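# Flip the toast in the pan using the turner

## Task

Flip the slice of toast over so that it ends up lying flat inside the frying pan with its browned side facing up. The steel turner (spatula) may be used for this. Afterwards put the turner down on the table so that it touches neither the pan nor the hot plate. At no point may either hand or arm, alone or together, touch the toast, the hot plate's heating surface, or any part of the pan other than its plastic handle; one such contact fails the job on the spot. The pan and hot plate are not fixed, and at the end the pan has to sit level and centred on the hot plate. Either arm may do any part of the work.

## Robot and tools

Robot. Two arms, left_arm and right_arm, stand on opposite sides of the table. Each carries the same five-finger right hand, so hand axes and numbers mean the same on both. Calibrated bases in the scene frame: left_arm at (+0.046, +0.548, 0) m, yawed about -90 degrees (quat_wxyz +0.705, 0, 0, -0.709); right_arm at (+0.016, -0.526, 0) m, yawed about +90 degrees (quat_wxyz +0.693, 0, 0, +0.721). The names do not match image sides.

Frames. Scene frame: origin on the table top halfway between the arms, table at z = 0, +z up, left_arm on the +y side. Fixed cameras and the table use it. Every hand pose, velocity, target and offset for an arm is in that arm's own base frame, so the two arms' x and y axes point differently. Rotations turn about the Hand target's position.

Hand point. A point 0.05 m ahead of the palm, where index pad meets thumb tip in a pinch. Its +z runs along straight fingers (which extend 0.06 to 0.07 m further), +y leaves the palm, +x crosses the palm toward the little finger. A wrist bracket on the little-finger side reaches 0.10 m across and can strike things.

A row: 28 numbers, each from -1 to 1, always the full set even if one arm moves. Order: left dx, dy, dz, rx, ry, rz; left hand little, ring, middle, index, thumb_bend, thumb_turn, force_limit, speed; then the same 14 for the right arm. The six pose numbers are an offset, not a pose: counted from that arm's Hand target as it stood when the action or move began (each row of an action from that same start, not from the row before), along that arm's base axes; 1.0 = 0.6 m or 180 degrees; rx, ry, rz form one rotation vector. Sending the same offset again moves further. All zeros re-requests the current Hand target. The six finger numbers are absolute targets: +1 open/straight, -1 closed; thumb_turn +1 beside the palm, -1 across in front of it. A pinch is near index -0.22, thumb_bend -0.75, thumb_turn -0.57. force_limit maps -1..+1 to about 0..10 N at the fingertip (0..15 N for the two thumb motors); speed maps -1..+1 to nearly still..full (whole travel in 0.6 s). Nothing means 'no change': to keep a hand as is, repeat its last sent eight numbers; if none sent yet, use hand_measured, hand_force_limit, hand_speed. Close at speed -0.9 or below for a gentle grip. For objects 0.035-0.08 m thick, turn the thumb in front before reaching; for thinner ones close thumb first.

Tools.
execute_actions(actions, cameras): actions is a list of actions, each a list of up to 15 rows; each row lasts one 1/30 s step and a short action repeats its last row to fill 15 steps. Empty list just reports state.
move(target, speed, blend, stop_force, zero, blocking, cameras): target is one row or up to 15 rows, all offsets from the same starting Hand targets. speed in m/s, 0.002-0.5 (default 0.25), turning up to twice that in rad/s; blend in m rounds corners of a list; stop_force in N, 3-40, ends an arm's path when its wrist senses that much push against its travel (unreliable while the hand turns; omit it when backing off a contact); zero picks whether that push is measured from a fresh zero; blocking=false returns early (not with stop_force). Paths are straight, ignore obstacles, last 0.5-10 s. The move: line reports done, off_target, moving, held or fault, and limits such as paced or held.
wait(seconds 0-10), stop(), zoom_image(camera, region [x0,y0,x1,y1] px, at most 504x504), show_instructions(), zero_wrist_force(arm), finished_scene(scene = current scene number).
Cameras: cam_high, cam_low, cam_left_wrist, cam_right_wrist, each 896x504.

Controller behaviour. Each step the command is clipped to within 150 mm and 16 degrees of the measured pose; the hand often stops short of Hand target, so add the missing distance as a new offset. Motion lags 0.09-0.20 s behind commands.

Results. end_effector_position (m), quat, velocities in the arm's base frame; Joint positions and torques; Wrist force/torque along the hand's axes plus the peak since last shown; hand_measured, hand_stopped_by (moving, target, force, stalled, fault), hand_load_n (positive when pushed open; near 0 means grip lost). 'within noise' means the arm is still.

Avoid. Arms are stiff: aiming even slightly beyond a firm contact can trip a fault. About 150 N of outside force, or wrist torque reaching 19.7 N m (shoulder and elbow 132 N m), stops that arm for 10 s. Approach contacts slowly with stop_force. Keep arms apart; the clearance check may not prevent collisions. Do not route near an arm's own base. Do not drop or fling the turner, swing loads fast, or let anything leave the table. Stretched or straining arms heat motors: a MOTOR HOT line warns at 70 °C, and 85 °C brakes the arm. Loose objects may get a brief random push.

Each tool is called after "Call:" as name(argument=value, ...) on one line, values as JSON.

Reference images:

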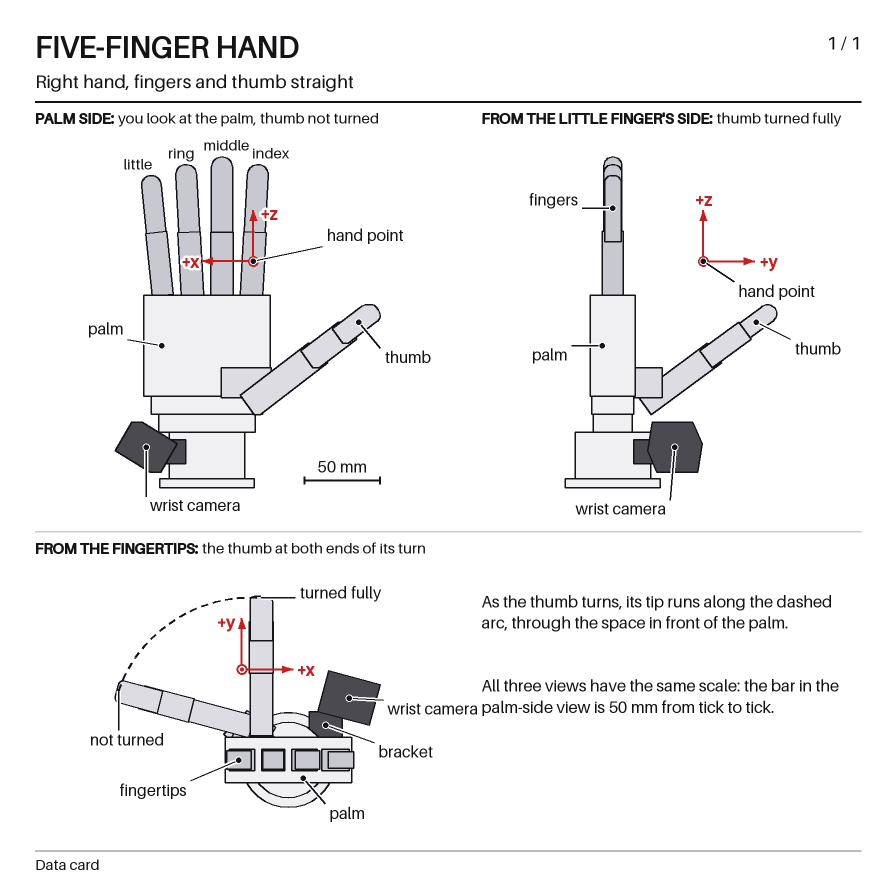

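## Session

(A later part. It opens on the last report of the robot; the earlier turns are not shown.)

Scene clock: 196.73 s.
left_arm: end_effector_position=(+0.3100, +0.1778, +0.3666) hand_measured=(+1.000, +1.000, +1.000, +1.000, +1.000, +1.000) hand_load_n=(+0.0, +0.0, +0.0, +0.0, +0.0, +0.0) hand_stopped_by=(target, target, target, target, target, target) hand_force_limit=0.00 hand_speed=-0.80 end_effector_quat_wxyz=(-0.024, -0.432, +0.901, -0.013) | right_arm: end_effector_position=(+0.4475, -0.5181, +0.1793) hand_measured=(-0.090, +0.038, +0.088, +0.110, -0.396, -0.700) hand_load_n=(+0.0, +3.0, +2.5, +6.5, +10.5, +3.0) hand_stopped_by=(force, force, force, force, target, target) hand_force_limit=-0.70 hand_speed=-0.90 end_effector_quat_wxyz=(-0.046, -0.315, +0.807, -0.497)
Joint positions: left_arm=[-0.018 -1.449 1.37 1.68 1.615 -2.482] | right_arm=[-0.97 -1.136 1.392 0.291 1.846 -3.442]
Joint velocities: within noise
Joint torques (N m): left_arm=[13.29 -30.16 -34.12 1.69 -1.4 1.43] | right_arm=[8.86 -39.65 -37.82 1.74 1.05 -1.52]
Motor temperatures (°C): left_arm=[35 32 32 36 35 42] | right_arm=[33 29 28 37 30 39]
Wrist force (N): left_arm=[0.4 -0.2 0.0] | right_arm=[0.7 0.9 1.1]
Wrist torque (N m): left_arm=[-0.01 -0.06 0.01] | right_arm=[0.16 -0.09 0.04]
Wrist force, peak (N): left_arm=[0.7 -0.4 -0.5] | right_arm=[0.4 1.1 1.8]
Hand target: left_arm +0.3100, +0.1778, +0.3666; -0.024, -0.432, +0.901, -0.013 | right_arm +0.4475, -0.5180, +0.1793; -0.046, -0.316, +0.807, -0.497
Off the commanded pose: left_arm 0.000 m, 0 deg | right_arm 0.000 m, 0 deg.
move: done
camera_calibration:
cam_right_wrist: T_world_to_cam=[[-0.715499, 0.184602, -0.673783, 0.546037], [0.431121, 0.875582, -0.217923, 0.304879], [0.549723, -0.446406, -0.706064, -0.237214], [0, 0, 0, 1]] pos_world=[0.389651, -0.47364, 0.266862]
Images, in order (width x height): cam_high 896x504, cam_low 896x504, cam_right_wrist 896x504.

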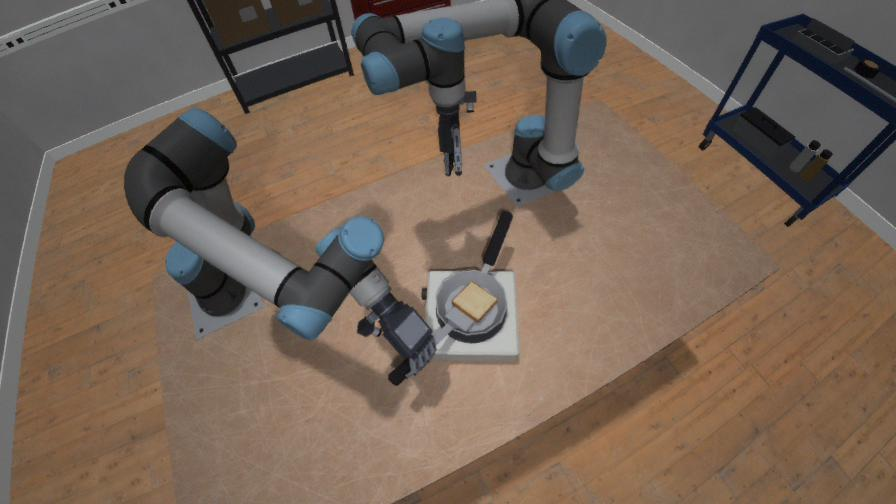

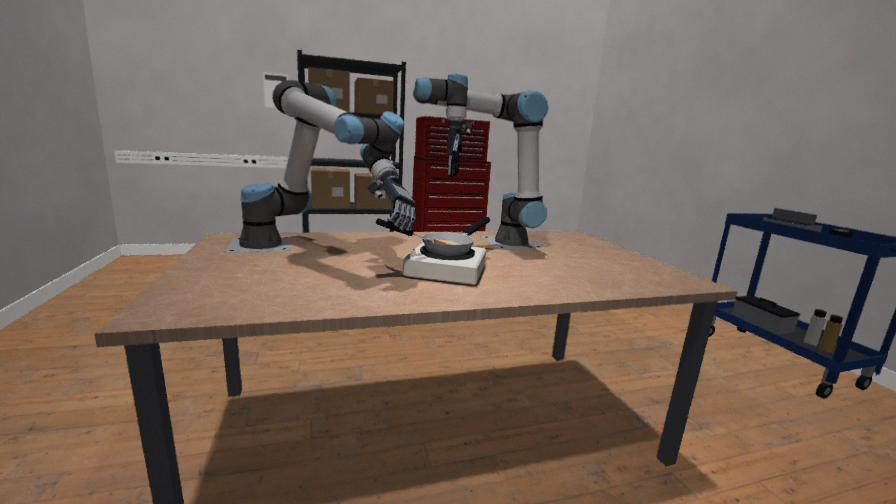

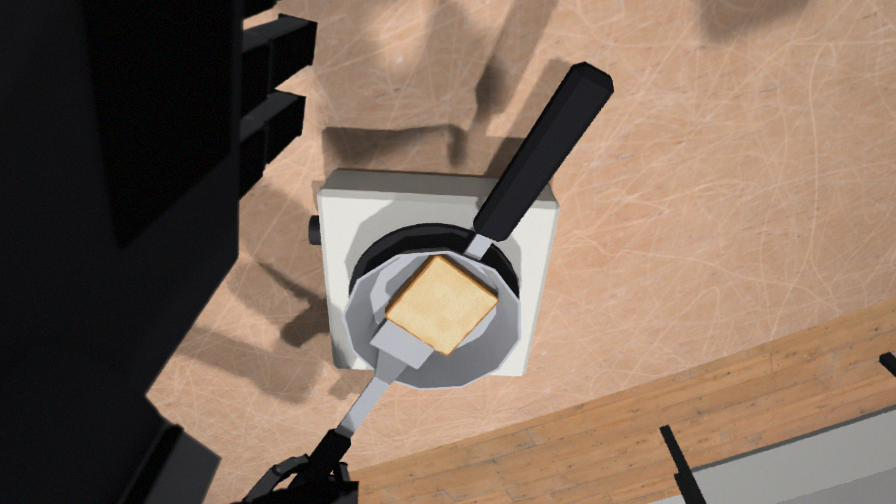

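Call:
move(target=[0,0,0,0,0,0,1,1,1,1,1,1,0,-0.8, 0.0282,0.0104,0,0,0,0,-0.5,-0.4,-0.5,-0.4,-0.4,-0.7,-0.7,-0.9], speed=0.02, stop_force=6, cameras=["cam_low","cam_high","cam_right_wrist"])

Call:
zoom_image(camera="cam_right_wrist", region=[330, 240, 550, 440])

Call:
zoom_image(camera="cam_low", region=[400, 195, 490, 275])

Call:
zoom_image(camera="cam_high", region=[400, 260, 510, 360])

Scene clock: 200.67 s.
left_arm: end_effector_position=(+0.3100, +0.1778, +0.3666) hand_measured=(+1.000, +1.000, +1.000, +1.000, +1.000, +1.000) hand_load_n=(+0.0, +0.0, +0.0, +0.0, +0.0, +0.0) hand_stopped_by=(target, target, target, target, target, target) hand_force_limit=0.00 hand_speed=-0.80 end_effector_quat_wxyz=(-0.024, -0.432, +0.901, -0.013) | right_arm: end_effector_position=(+0.4645, -0.5118, +0.1793) hand_measured=(-0.090, +0.038, +0.088, +0.110, -0.396, -0.700) hand_load_n=(+0.0, +2.5, +2.0, +6.5, +10.5, +3.5) hand_stopped_by=(force, force, force, force, target, target) hand_force_limit=-0.70 hand_speed=-0.90 end_effector_quat_wxyz=(-0.046, -0.316, +0.807, -0.497)
Joint positions: left_arm=[-0.018 -1.449 1.37 1.68 1.615 -2.482] | right_arm=[-0.936 -1.113 1.359 0.306 1.875 -3.424]
Joint velocities: within noise
Joint torques (N m): left_arm=[14 -30.52 -33.51 1.8 -1.36 1.82] | right_arm=[-8.94 -52.71 -18.66 -1.76 -1.21 -1.56]
Motor temperatures (°C): left_arm=[35 32 32 36 35 42] | right_arm=[33 29 28 37 30 39]
Wrist force (N): left_arm=[0.4 -0.2 -0.4] | right_arm=[0.4 0.9 1.3]
Wrist torque (N m): left_arm=[0.01 -0.05 0.00] | right_arm=[0.15 -0.10 0.03]
Wrist force, peak (N): left_arm=[0.4 -0.6 -0.6] | right_arm=[0.7 1.2 1.3]
Hand target: left_arm +0.3100, +0.1778, +0.3666; -0.024, -0.432, +0.901, -0.013 | right_arm +0.4645, -0.5118, +0.1793; -0.046, -0.316, +0.807, -0.497
Off the commanded pose: left_arm 0.000 m, 0 deg | right_arm 0.000 m, 0 deg.
move: done
camera_calibration:
cam_right_wrist: T_world_to_cam=[[-0.715763, 0.184438, -0.673547, 0.557045], [0.430822, 0.875703, -0.21803, 0.29226], [0.549614, -0.446236, -0.706256, -0.243577], [0, 0, 0, 1]] pos_world=[0.406674, -0.467366, 0.26689]
Images, in order (width x height): cam_high 896x504, cam_low 896x504, cam_right_wrist 896x504.

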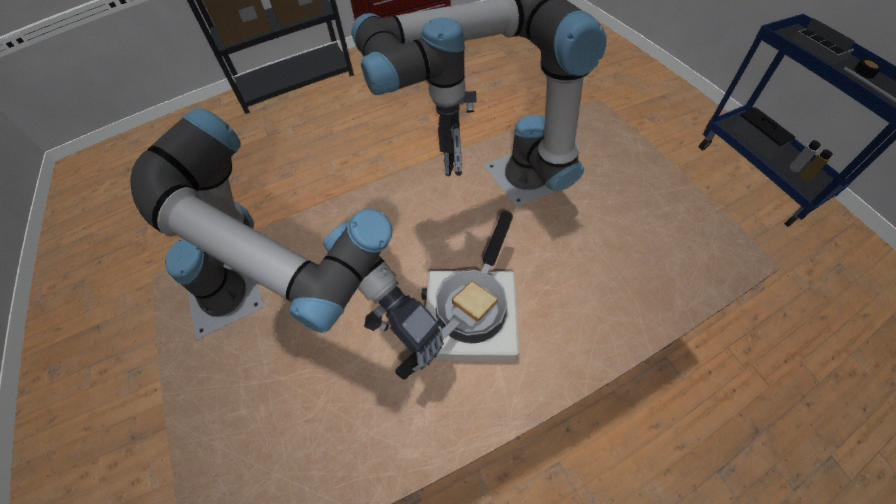

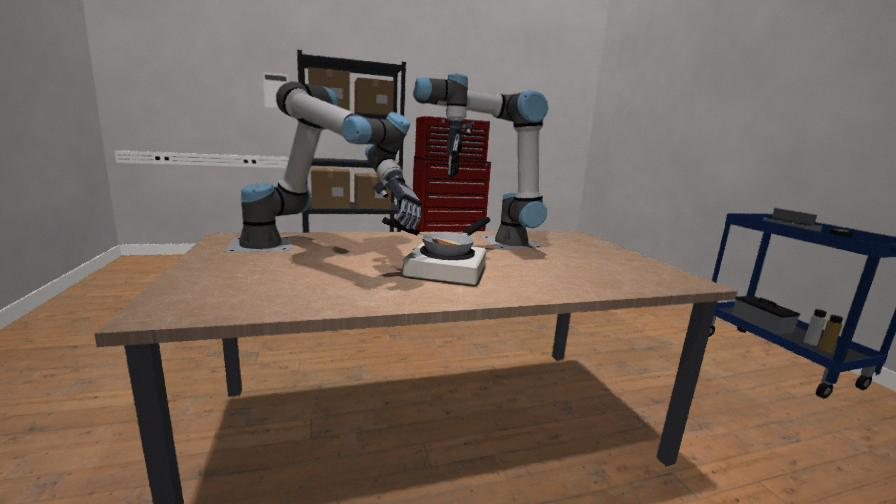

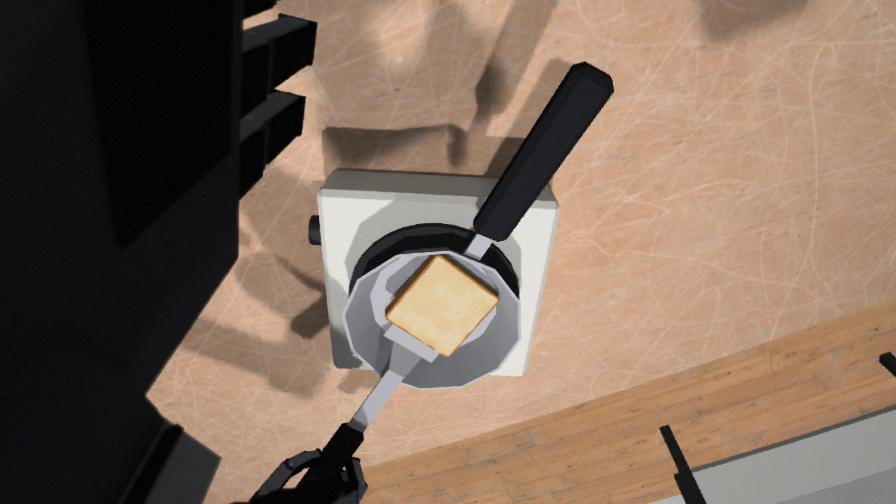

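Scaled by 2.291 from the camera's 896x504 image, which has a finer 1280x720 frame.

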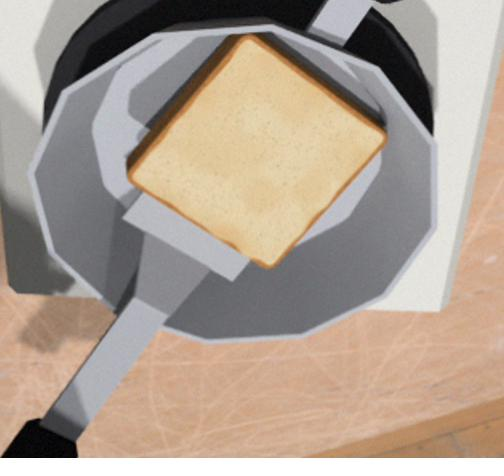

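Scaled by 5.600 from the camera's 896x504 image, which has a finer 1280x720 frame.

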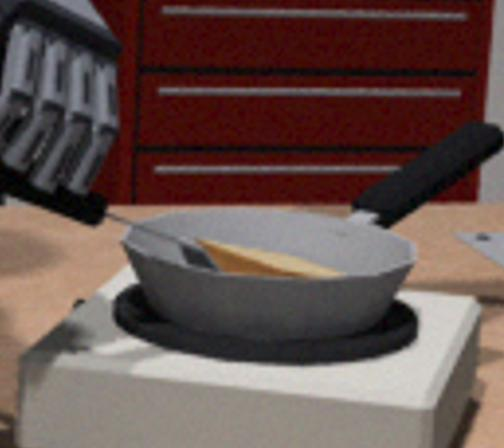

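Scaled by 4.582 from the camera's 896x504 image, which has a finer 1280x720 frame.

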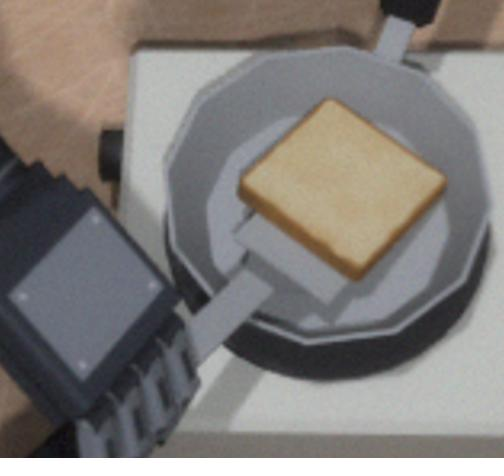

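Call:
move(target=[0,0,0,0,0,0,1,1,1,1,1,1,0,-0.8, -0.0126,-0.0046,0.012,0.0103,-0.0278,0,-0.5,-0.4,-0.5,-0.4,-0.4,-0.7,-0.7,-0.9], speed=0.04, cameras=["cam_low","cam_high","cam_right_wrist"])

Call:
zoom_image(camera="cam_right_wrist", region=[330, 240, 550, 440])

Call:
zoom_image(camera="cam_low", region=[400, 195, 490, 275])

Call:
zoom_image(camera="cam_high", region=[400, 260, 510, 360])

Scene clock: 203.73 s.
left_arm: end_effector_position=(+0.3100, +0.1778, +0.3666) hand_measured=(+1.000, +1.000, +1.000, +1.000, +1.000, +1.000) hand_load_n=(+0.0, +0.0, +0.0, +0.0, +0.0, +0.0) hand_stopped_by=(target, target, target, target, target, target) hand_force_limit=0.00 hand_speed=-0.80 end_effector_quat_wxyz=(-0.024, -0.432, +0.901, -0.013) | right_arm: end_effector_position=(+0.4568, -0.5146, +0.1865) hand_measured=(-0.090, +0.038, +0.088, +0.110, -0.400, -0.700) hand_load_n=(+0.0, +0.0, +0.0, +0.0, +0.0, +0.0) hand_stopped_by=(force, force, force, force, target, target) hand_force_limit=-0.70 hand_speed=-0.90 end_effector_quat_wxyz=(-0.005, -0.294, +0.816, -0.498) end_effector_velocity=(-0.001, +0.000, -0.002) end_effector_angular_velocity=(-0.002, +0.007, -0.003)
Joint positions: left_arm=[-0.018 -1.449 1.37 1.68 1.615 -2.482] | right_arm=[-0.984 -1.149 1.392 0.301 1.787 -3.369]
Joint velocities: left_arm=[within noise] | right_arm=[0.003 0.003 0 -0.001 0.008 -0.003]
Joint torques (N m): left_arm=[12.78 -31.27 -32.77 1.53 -1.21 2.03] | right_arm=[8.62 -38.67 -31.35 -1.33 1.12 -1.45]
Motor temperatures (°C): left_arm=[35 32 32 36 35 42] | right_arm=[33 29 28 37 30 39]
Wrist force (N): left_arm=[0.5 -0.4 -0.2] | right_arm=[1.2 -0.3 0.4]
Wrist torque (N m): left_arm=[-0.04 -0.08 0.00] | right_arm=[0.15 -0.13 0.17]
Wrist force, peak (N): left_arm=[0.5 -0.5 -0.7] | right_arm=[0.8 1.4 1.4]
Hand target: left_arm +0.3100, +0.1778, +0.3666; -0.024, -0.432, +0.901, -0.013 | right_arm +0.4569, -0.5145, +0.1865; -0.005, -0.294, +0.816, -0.498
Off the commanded pose: left_arm 0.000 m, 0 deg | right_arm 0.000 m, 0 deg.
move: done
camera_calibration:
cam_right_wrist: T_world_to_cam=[[-0.654221, 0.207399, -0.727311, 0.550658], [0.447207, 0.881616, -0.150865, 0.282582], [0.609919, -0.423957, -0.669522, -0.258456], [0, 0, 0, 1]] pos_world=[0.391517, -0.472909, 0.27009]
Images, in order (width x height): cam_high 896x504, cam_low 896x504, cam_right_wrist 896x504.

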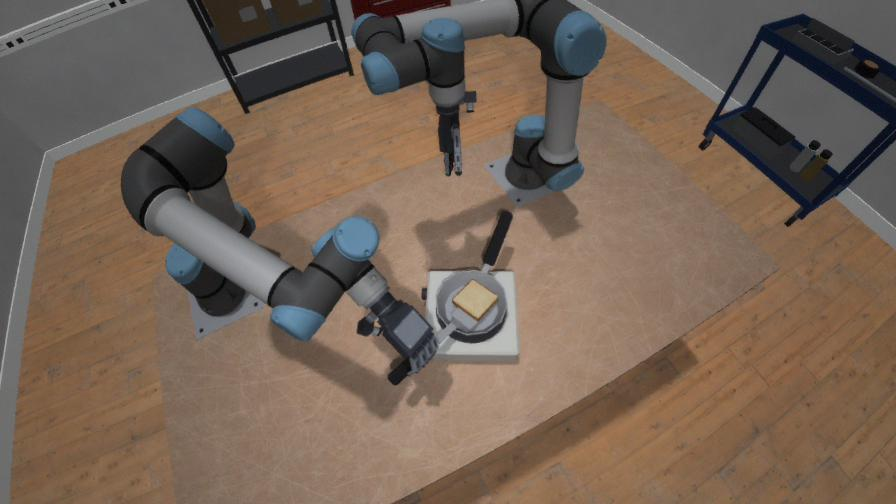

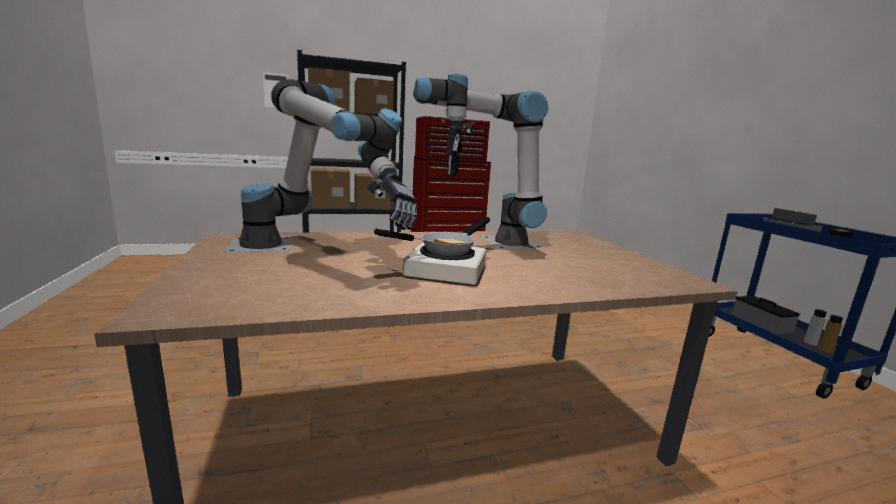

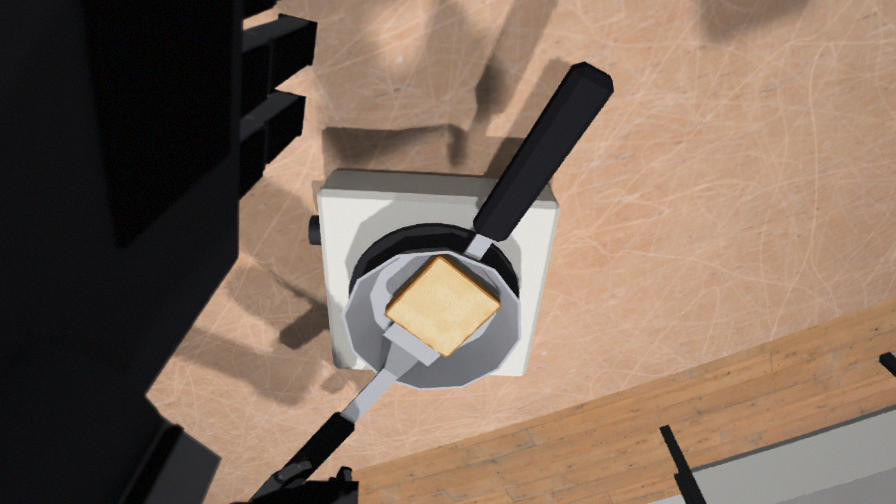

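Scaled by 2.291 from the camera's 896x504 image, which has a finer 1280x720 frame.

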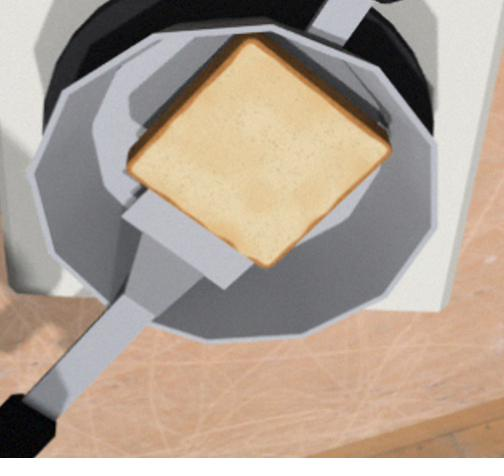

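Scaled by 5.600 from the camera's 896x504 image, which has a finer 1280x720 frame.

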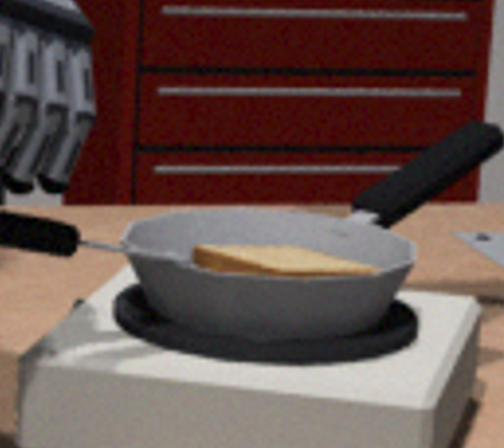

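Scaled by 4.582 from the camera's 896x504 image, which has a finer 1280x720 frame.

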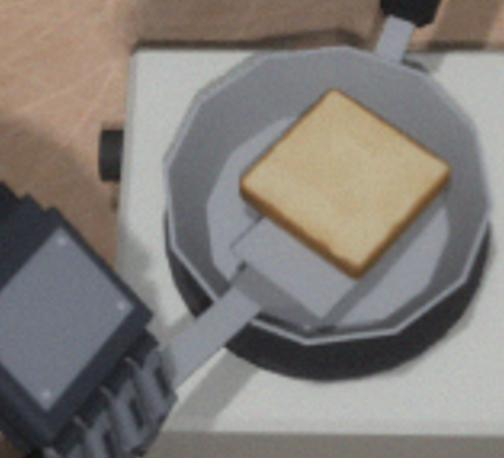

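Call:
wait(seconds=0.3)

Call:
zoom_image(camera="cam_low", region=[360, 175, 460, 275])

Call:
zoom_image(camera="cam_high", region=[370, 270, 500, 390])

Call:
zoom_image(camera="cam_left_wrist", region=[250, 0, 750, 500])

Call:
zoom_image(camera="cam_right_wrist", region=[240, 340, 440, 504])

Scene clock: 205.57 s.
left_arm: end_effector_position=(+0.3100, +0.1778, +0.3666) hand_measured=(+1.000, +1.000, +1.000, +1.000, +1.000, +1.000) hand_load_n=(+0.0, +0.0, +0.0, +0.0, +0.0, +0.0) hand_stopped_by=(target, target, target, target, target, target) hand_force_limit=0.00 hand_speed=-0.80 end_effector_quat_wxyz=(-0.024, -0.432, +0.901, -0.013) | right_arm: end_effector_position=(+0.4569, -0.5145, +0.1865) hand_measured=(-0.090, +0.038, +0.088, +0.110, -0.400, -0.700) hand_load_n=(+0.0, +0.0, +0.0, +0.0, +0.0, +0.0) hand_stopped_by=(force, force, force, force, target, target) hand_force_limit=-0.70 hand_speed=-0.90 end_effector_quat_wxyz=(-0.005, -0.294, +0.816, -0.498)
Joint positions: left_arm=[-0.018 -1.449 1.37 1.68 1.615 -2.482] | right_arm=[-0.984 -1.149 1.392 0.301 1.787 -3.37]
Joint velocities: within noise
Joint torques (N m): left_arm=[11.98 -30.81 -32.57 1.47 -1.35 2.19] | right_arm=[8.92 -38.47 -34.12 1.75 -1.35 -1.55]
Motor temperatures (°C): left_arm=[35 32 32 36 35 42] | right_arm=[33 29 28 37 30 39]
Wrist force (N): left_arm=[0.4 -0.2 -0.3] | right_arm=[1.0 -0.3 0.4]
Wrist torque (N m): left_arm=[-0.01 -0.05 0.01] | right_arm=[0.15 -0.11 0.17]
Wrist force, peak (N): left_arm=[0.8 -0.5 -0.4] | right_arm=[1.3 -0.5 0.4]
Hand target: left_arm +0.3100, +0.1778, +0.3666; -0.024, -0.432, +0.901, -0.013 | right_arm +0.4569, -0.5145, +0.1865; -0.005, -0.294, +0.816, -0.498
Off the commanded pose: left_arm 0.000 m, 0 deg | right_arm 0.000 m, 0 deg.
wait: 0.30 s; at rest from the start
camera_calibration:
cam_left_wrist: T_world_to_cam=[[-0.906186, 0.422112, 0.0254698, 0.198728], [0.378519, 0.7828, 0.493911, -0.44215], [0.188548, 0.457216, -0.869139, 0.290484], [0, 0, 0, 1]] pos_world=[0.292677, 0.129416, 0.465793]
cam_right_wrist: T_world_to_cam=[[-0.654552, 0.20711, -0.727095, 0.550681], [0.446957, 0.881681, -0.15122, 0.282749], [0.609747, -0.423962, -0.669675, -0.258404], [0, 0, 0, 1]] pos_world=[0.391633, -0.4729, 0.270109]

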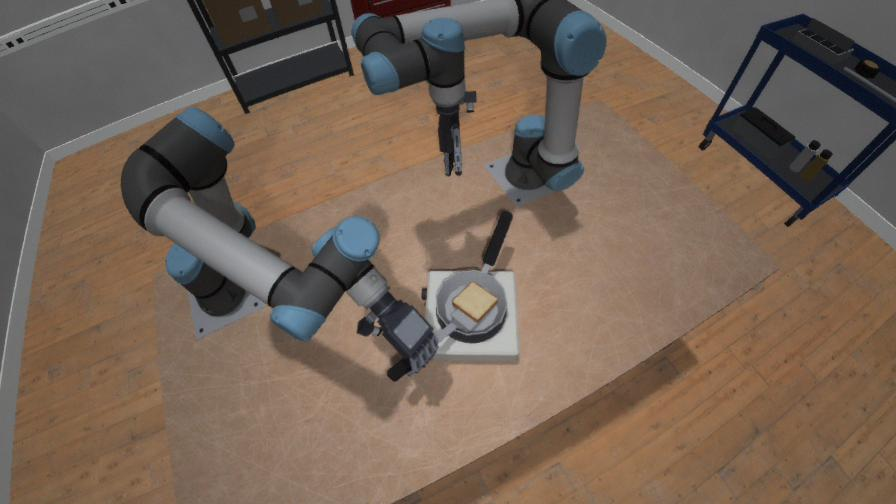

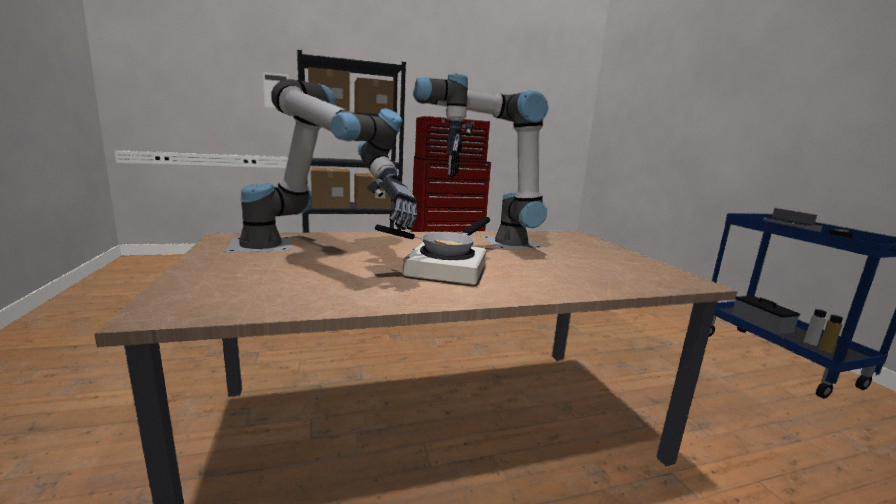

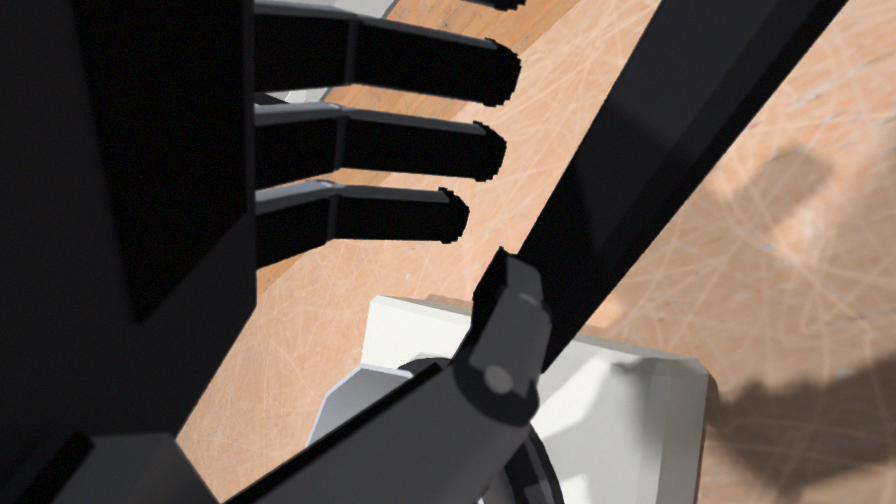

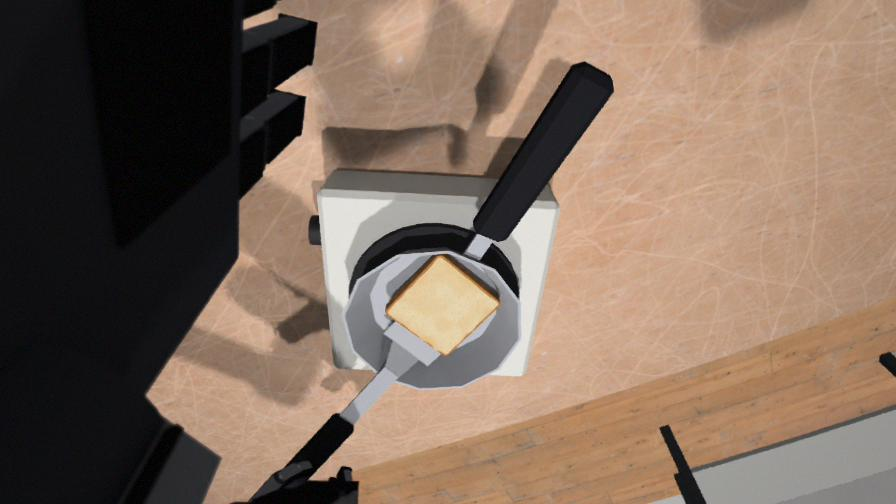

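Scaled by 5.040 from the camera's 896x504 image, which has a finer 1280x720 frame.

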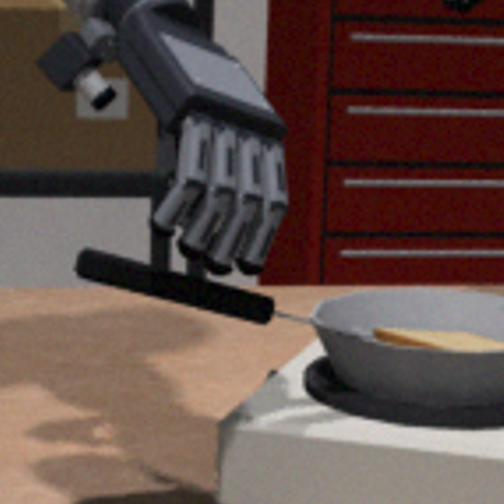

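Scaled by 3.877 from the camera's 896x504 image, which has a finer 1280x720 frame.

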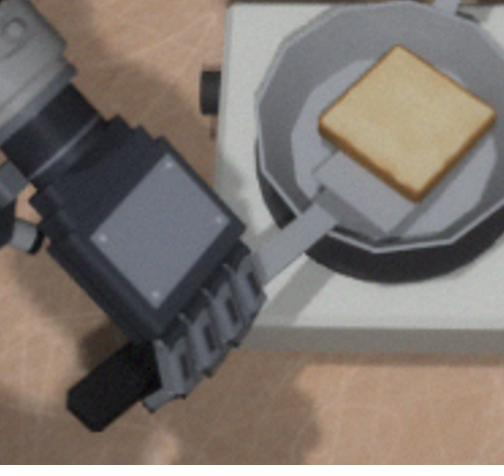

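Scaled by 1.008 from the camera's 896x504 image, which has a finer 1280x720 frame.

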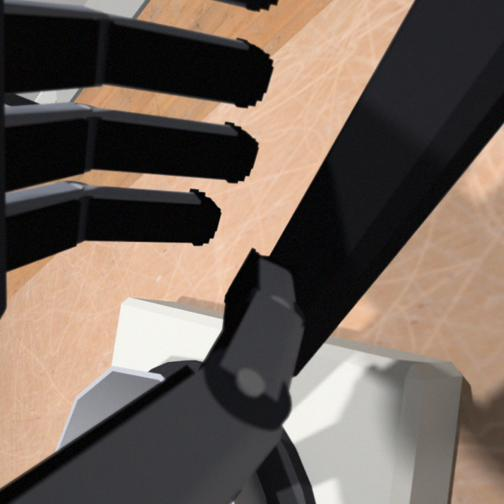

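Scaled by 2.520 from the camera's 896x504 image, which has a finer 1280x720 frame.

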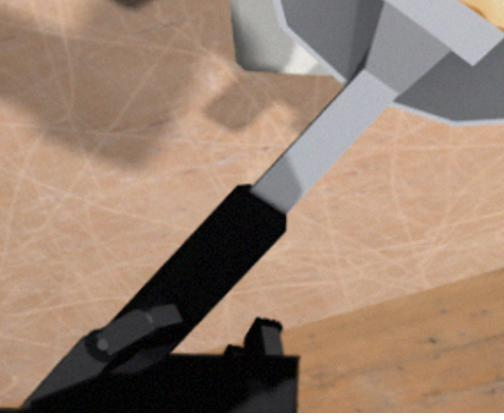

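Call:
move(target=[0,0,0,0,0,0,1,1,1,1,1,1,0,-0.8, 0,0,0.15,0,0,0,-0.09,0.038,0.088,0.11,-0.4,-0.7,-0.7,-0.9], speed=0.08)

Call:
zoom_image(camera="cam_low", region=[360, 195, 460, 295])

Call:
zoom_image(camera="cam_high", region=[370, 270, 500, 390])

Call:
zoom_image(camera="cam_right_wrist", region=[240, 300, 540, 504])

Scene clock: 217.93 s.
left_arm: end_effector_position=(+0.3100, +0.1778, +0.3666) hand_measured=(+1.000, +1.000, +1.000, +1.000, +1.000, +1.000) hand_load_n=(+0.0, +0.0, +0.0, +0.0, +0.0, +0.0) hand_stopped_by=(target, target, target, target, target, target) hand_force_limit=0.00 hand_speed=-0.80 end_effector_quat_wxyz=(-0.024, -0.432, +0.901, -0.013) | right_arm: end_effector_position=(+0.4569, -0.5146, +0.2765) hand_measured=(-0.090, +0.038, +0.088, +0.110, -0.400, -0.700) hand_load_n=(+0.0, +0.0, +0.0, +0.0, +0.0, +0.0) hand_stopped_by=(target, target, target, target, target, target) hand_force_limit=-0.70 hand_speed=-0.90 end_effector_quat_wxyz=(-0.005, -0.294, +0.816, -0.498)
Joint positions: left_arm=[-0.018 -1.449 1.37 1.68 1.615 -2.482] | right_arm=[-0.984 -1.178 1.201 0.52 1.787 -3.37]
Joint velocities: within noise
Joint torques (N m): left_arm=[12.61 -30.33 -32.52 1.79 -1.31 2.26] | right_arm=[3.02 -37.5 -20.99 -0.41 0.72 0.14]
Motor temperatures (°C): left_arm=[35 32 32 36 35 42] | right_arm=[33 29 28 37 30 39]
Wrist force (N): left_arm=[0.2 -0.1 0.0] | right_arm=[1.1 -0.5 0.5]
Wrist torque (N m): left_arm=[0.00 -0.03 0.00] | right_arm=[0.10 -0.08 0.16]
Wrist force, peak (N): left_arm=[0.7 -0.4 -0.6] | right_arm=[0.8 -0.7 1.2]
Hand target: left_arm +0.3100, +0.1778, +0.3666; -0.024, -0.432, +0.901, -0.013 | right_arm +0.4569, -0.5145, +0.2765; -0.005, -0.294, +0.816, -0.498
Off the commanded pose: left_arm 0.000 m, 0 deg | right_arm 0.000 m, 0 deg.
move: done
camera_calibration:
cam_left_wrist: T_world_to_cam=[[-0.906186, 0.422112, 0.0254698, 0.198728], [0.378519, 0.7828, 0.493911, -0.44215], [0.188548, 0.457216, -0.869139, 0.290484], [0, 0, 0, 1]] pos_world=[0.292677, 0.129416, 0.465793]
cam_right_wrist: T_world_to_cam=[[-0.654532, 0.206978, -0.727151, 0.6161], [0.446893, 0.881701, -0.151293, 0.296422], [0.609815, -0.423984, -0.669599, -0.198186], [0, 0, 0, 1]] pos_world=[0.391645, -0.472903, 0.360139]

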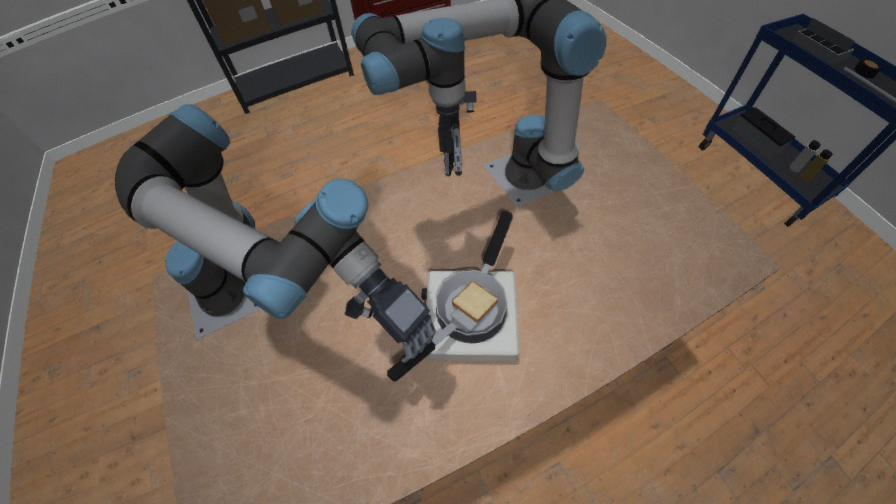

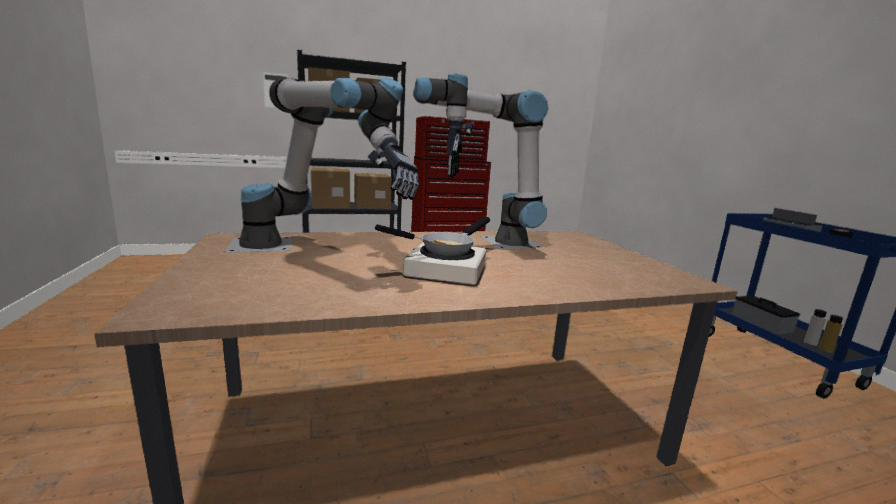

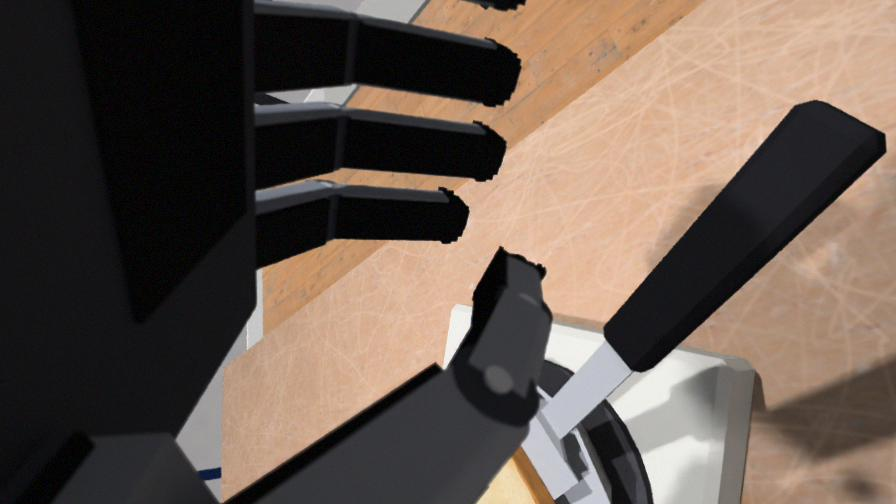

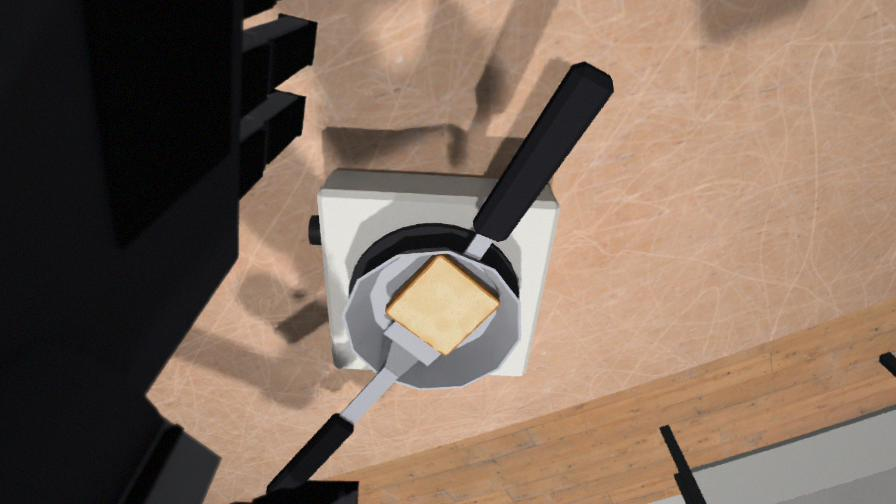

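Scaled by 5.040 from the camera's 896x504 image, which has a finer 1280x720 frame.

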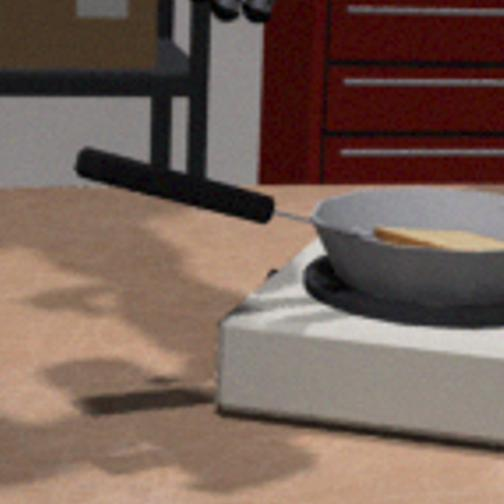

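Scaled by 3.877 from the camera's 896x504 image, which has a finer 1280x720 frame.

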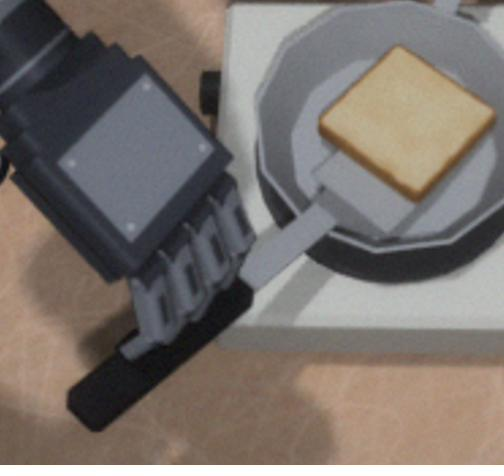

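Scaled by 1.680 from the camera's 896x504 image, which has a finer 1280x720 frame.

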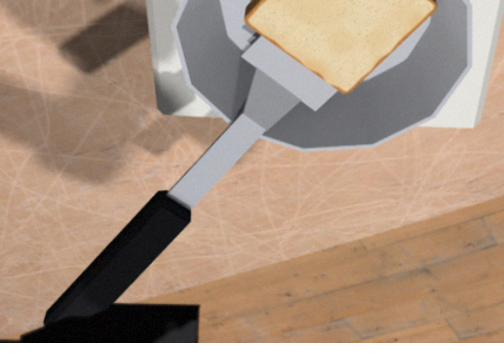

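Call:
move(target=[[0,0,0,0,0,0,1,1,1,1,1,1,0,-0.8, 0.008,0.0745,0,-0.1082,-0.0415,-0.0147,1,1,1,1,1,-1,-0.4,0.5],[0,0,0,0,0,0,1,1,1,1,1,1,0,-0.8, 0.008,0.0745,-0.1967,-0.1082,-0.0415,-0.0147,1,1,1,1,1,-1,-0.4,0.5]], speed=[0.12,0.08])

Call:
zoom_image(camera="cam_low", region=[360, 175, 460, 275])

Call:
zoom_image(camera="cam_high", region=[370, 270, 500, 390])

Scene clock: 232.83 s.
left_arm: end_effector_position=(+0.3100, +0.1778, +0.3666) hand_measured=(+1.000, +1.000, +1.000, +1.000, +1.000, +1.000) hand_load_n=(+0.0, +0.0, +0.0, +0.0, +0.0, +0.0) hand_stopped_by=(target, target, target, target, target, target) hand_force_limit=0.00 hand_speed=-0.80 end_effector_quat_wxyz=(-0.024, -0.432, +0.901, -0.013) | right_arm: end_effector_position=(+0.4617, -0.4698, +0.1584) hand_measured=(+1.000, +1.000, +1.000, +1.000, +1.000, -1.000) hand_load_n=(+0.0, +0.0, -0.5, +0.0, +0.0, +0.0) hand_stopped_by=(target, target, target, target, target, target) hand_force_limit=-0.40 hand_speed=0.50 end_effector_quat_wxyz=(-0.014, -0.237, +0.725, -0.646)
Joint positions: left_arm=[-0.018 -1.449 1.37 1.68 1.615 -2.482] | right_arm=[-0.867 -1.282 1.835 -0.373 1.973 -3.408]
Joint velocities: within noise
Joint torques (N m): left_arm=[13.3 -30.87 -32.72 1.82 -1.17 2.35] | right_arm=[-8.06 -39.41 -33.5 0.06 0.51 -1.62]
Motor temperatures (°C): left_arm=[35 32 32 36 35 42] | right_arm=[33 29 28 37 30 39]
Wrist force (N): left_arm=[0.6 -0.2 -0.1] | right_arm=[1.4 -0.4 1.1]
Wrist torque (N m): left_arm=[-0.02 -0.09 0.02] | right_arm=[0.19 -0.18 0.18]
Wrist force, peak (N): left_arm=[0.2 -0.6 -0.7] | right_arm=[1.5 -0.3 1.3]
Hand target: left_arm +0.3100, +0.1778, +0.3666; -0.024, -0.432, +0.901, -0.013 | right_arm +0.4617, -0.4698, +0.1585; -0.014, -0.238, +0.725, -0.646
Off the commanded pose: left_arm 0.000 m, 0 deg | right_arm 0.000 m, 0 deg.
move: done
camera_calibration:
cam_left_wrist: T_world_to_cam=[[-0.906186, 0.422113, 0.0254697, 0.198728], [0.37852, 0.782799, 0.493911, -0.442151], [0.188548, 0.457216, -0.869139, 0.290484], [0, 0, 0, 1]] pos_world=[0.292677, 0.129416, 0.465793]
cam_right_wrist: T_world_to_cam=[[-0.547438, -0.0333942, -0.83618, 0.378968], [0.519992, 0.769319, -0.371157, 0.18527], [0.655683, -0.637992, -0.403789, -0.425034], [0, 0, 0, 1]] pos_world=[0.38981, -0.401045, 0.214025]

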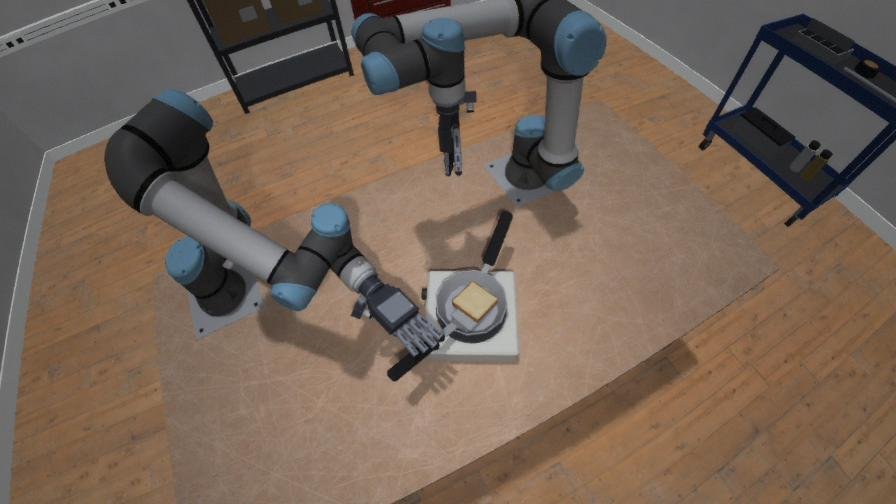

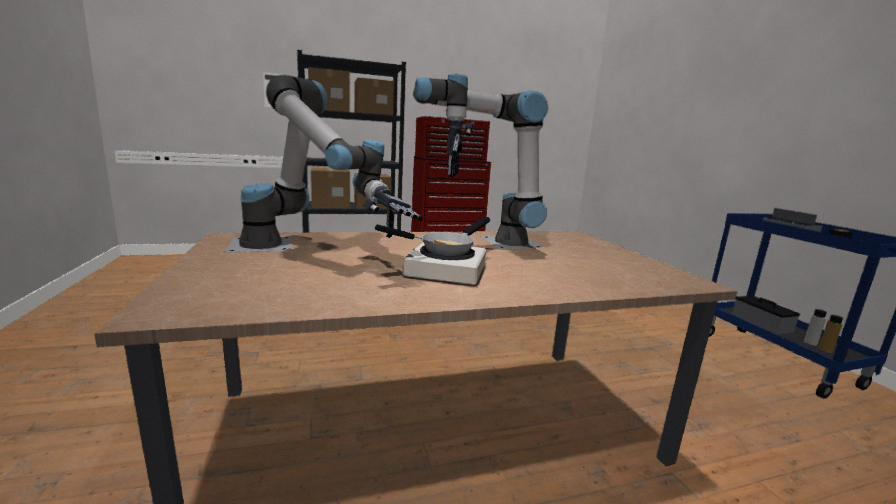

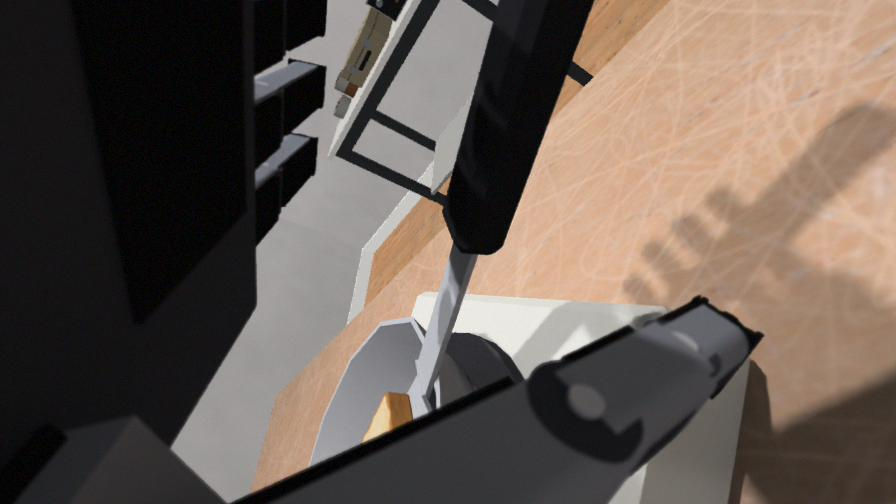

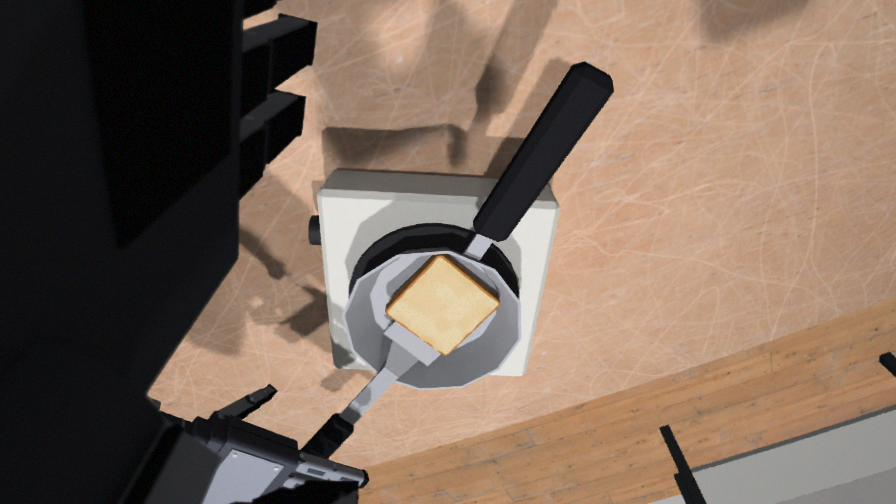

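Scaled by 5.040 from the camera's 896x504 image, which has a finer 1280x720 frame.

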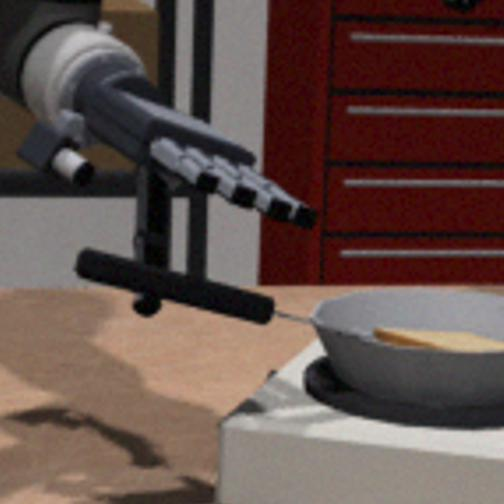

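Scaled by 3.877 from the camera's 896x504 image, which has a finer 1280x720 frame.

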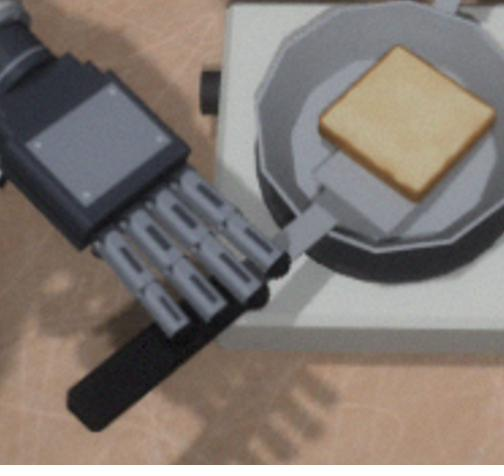

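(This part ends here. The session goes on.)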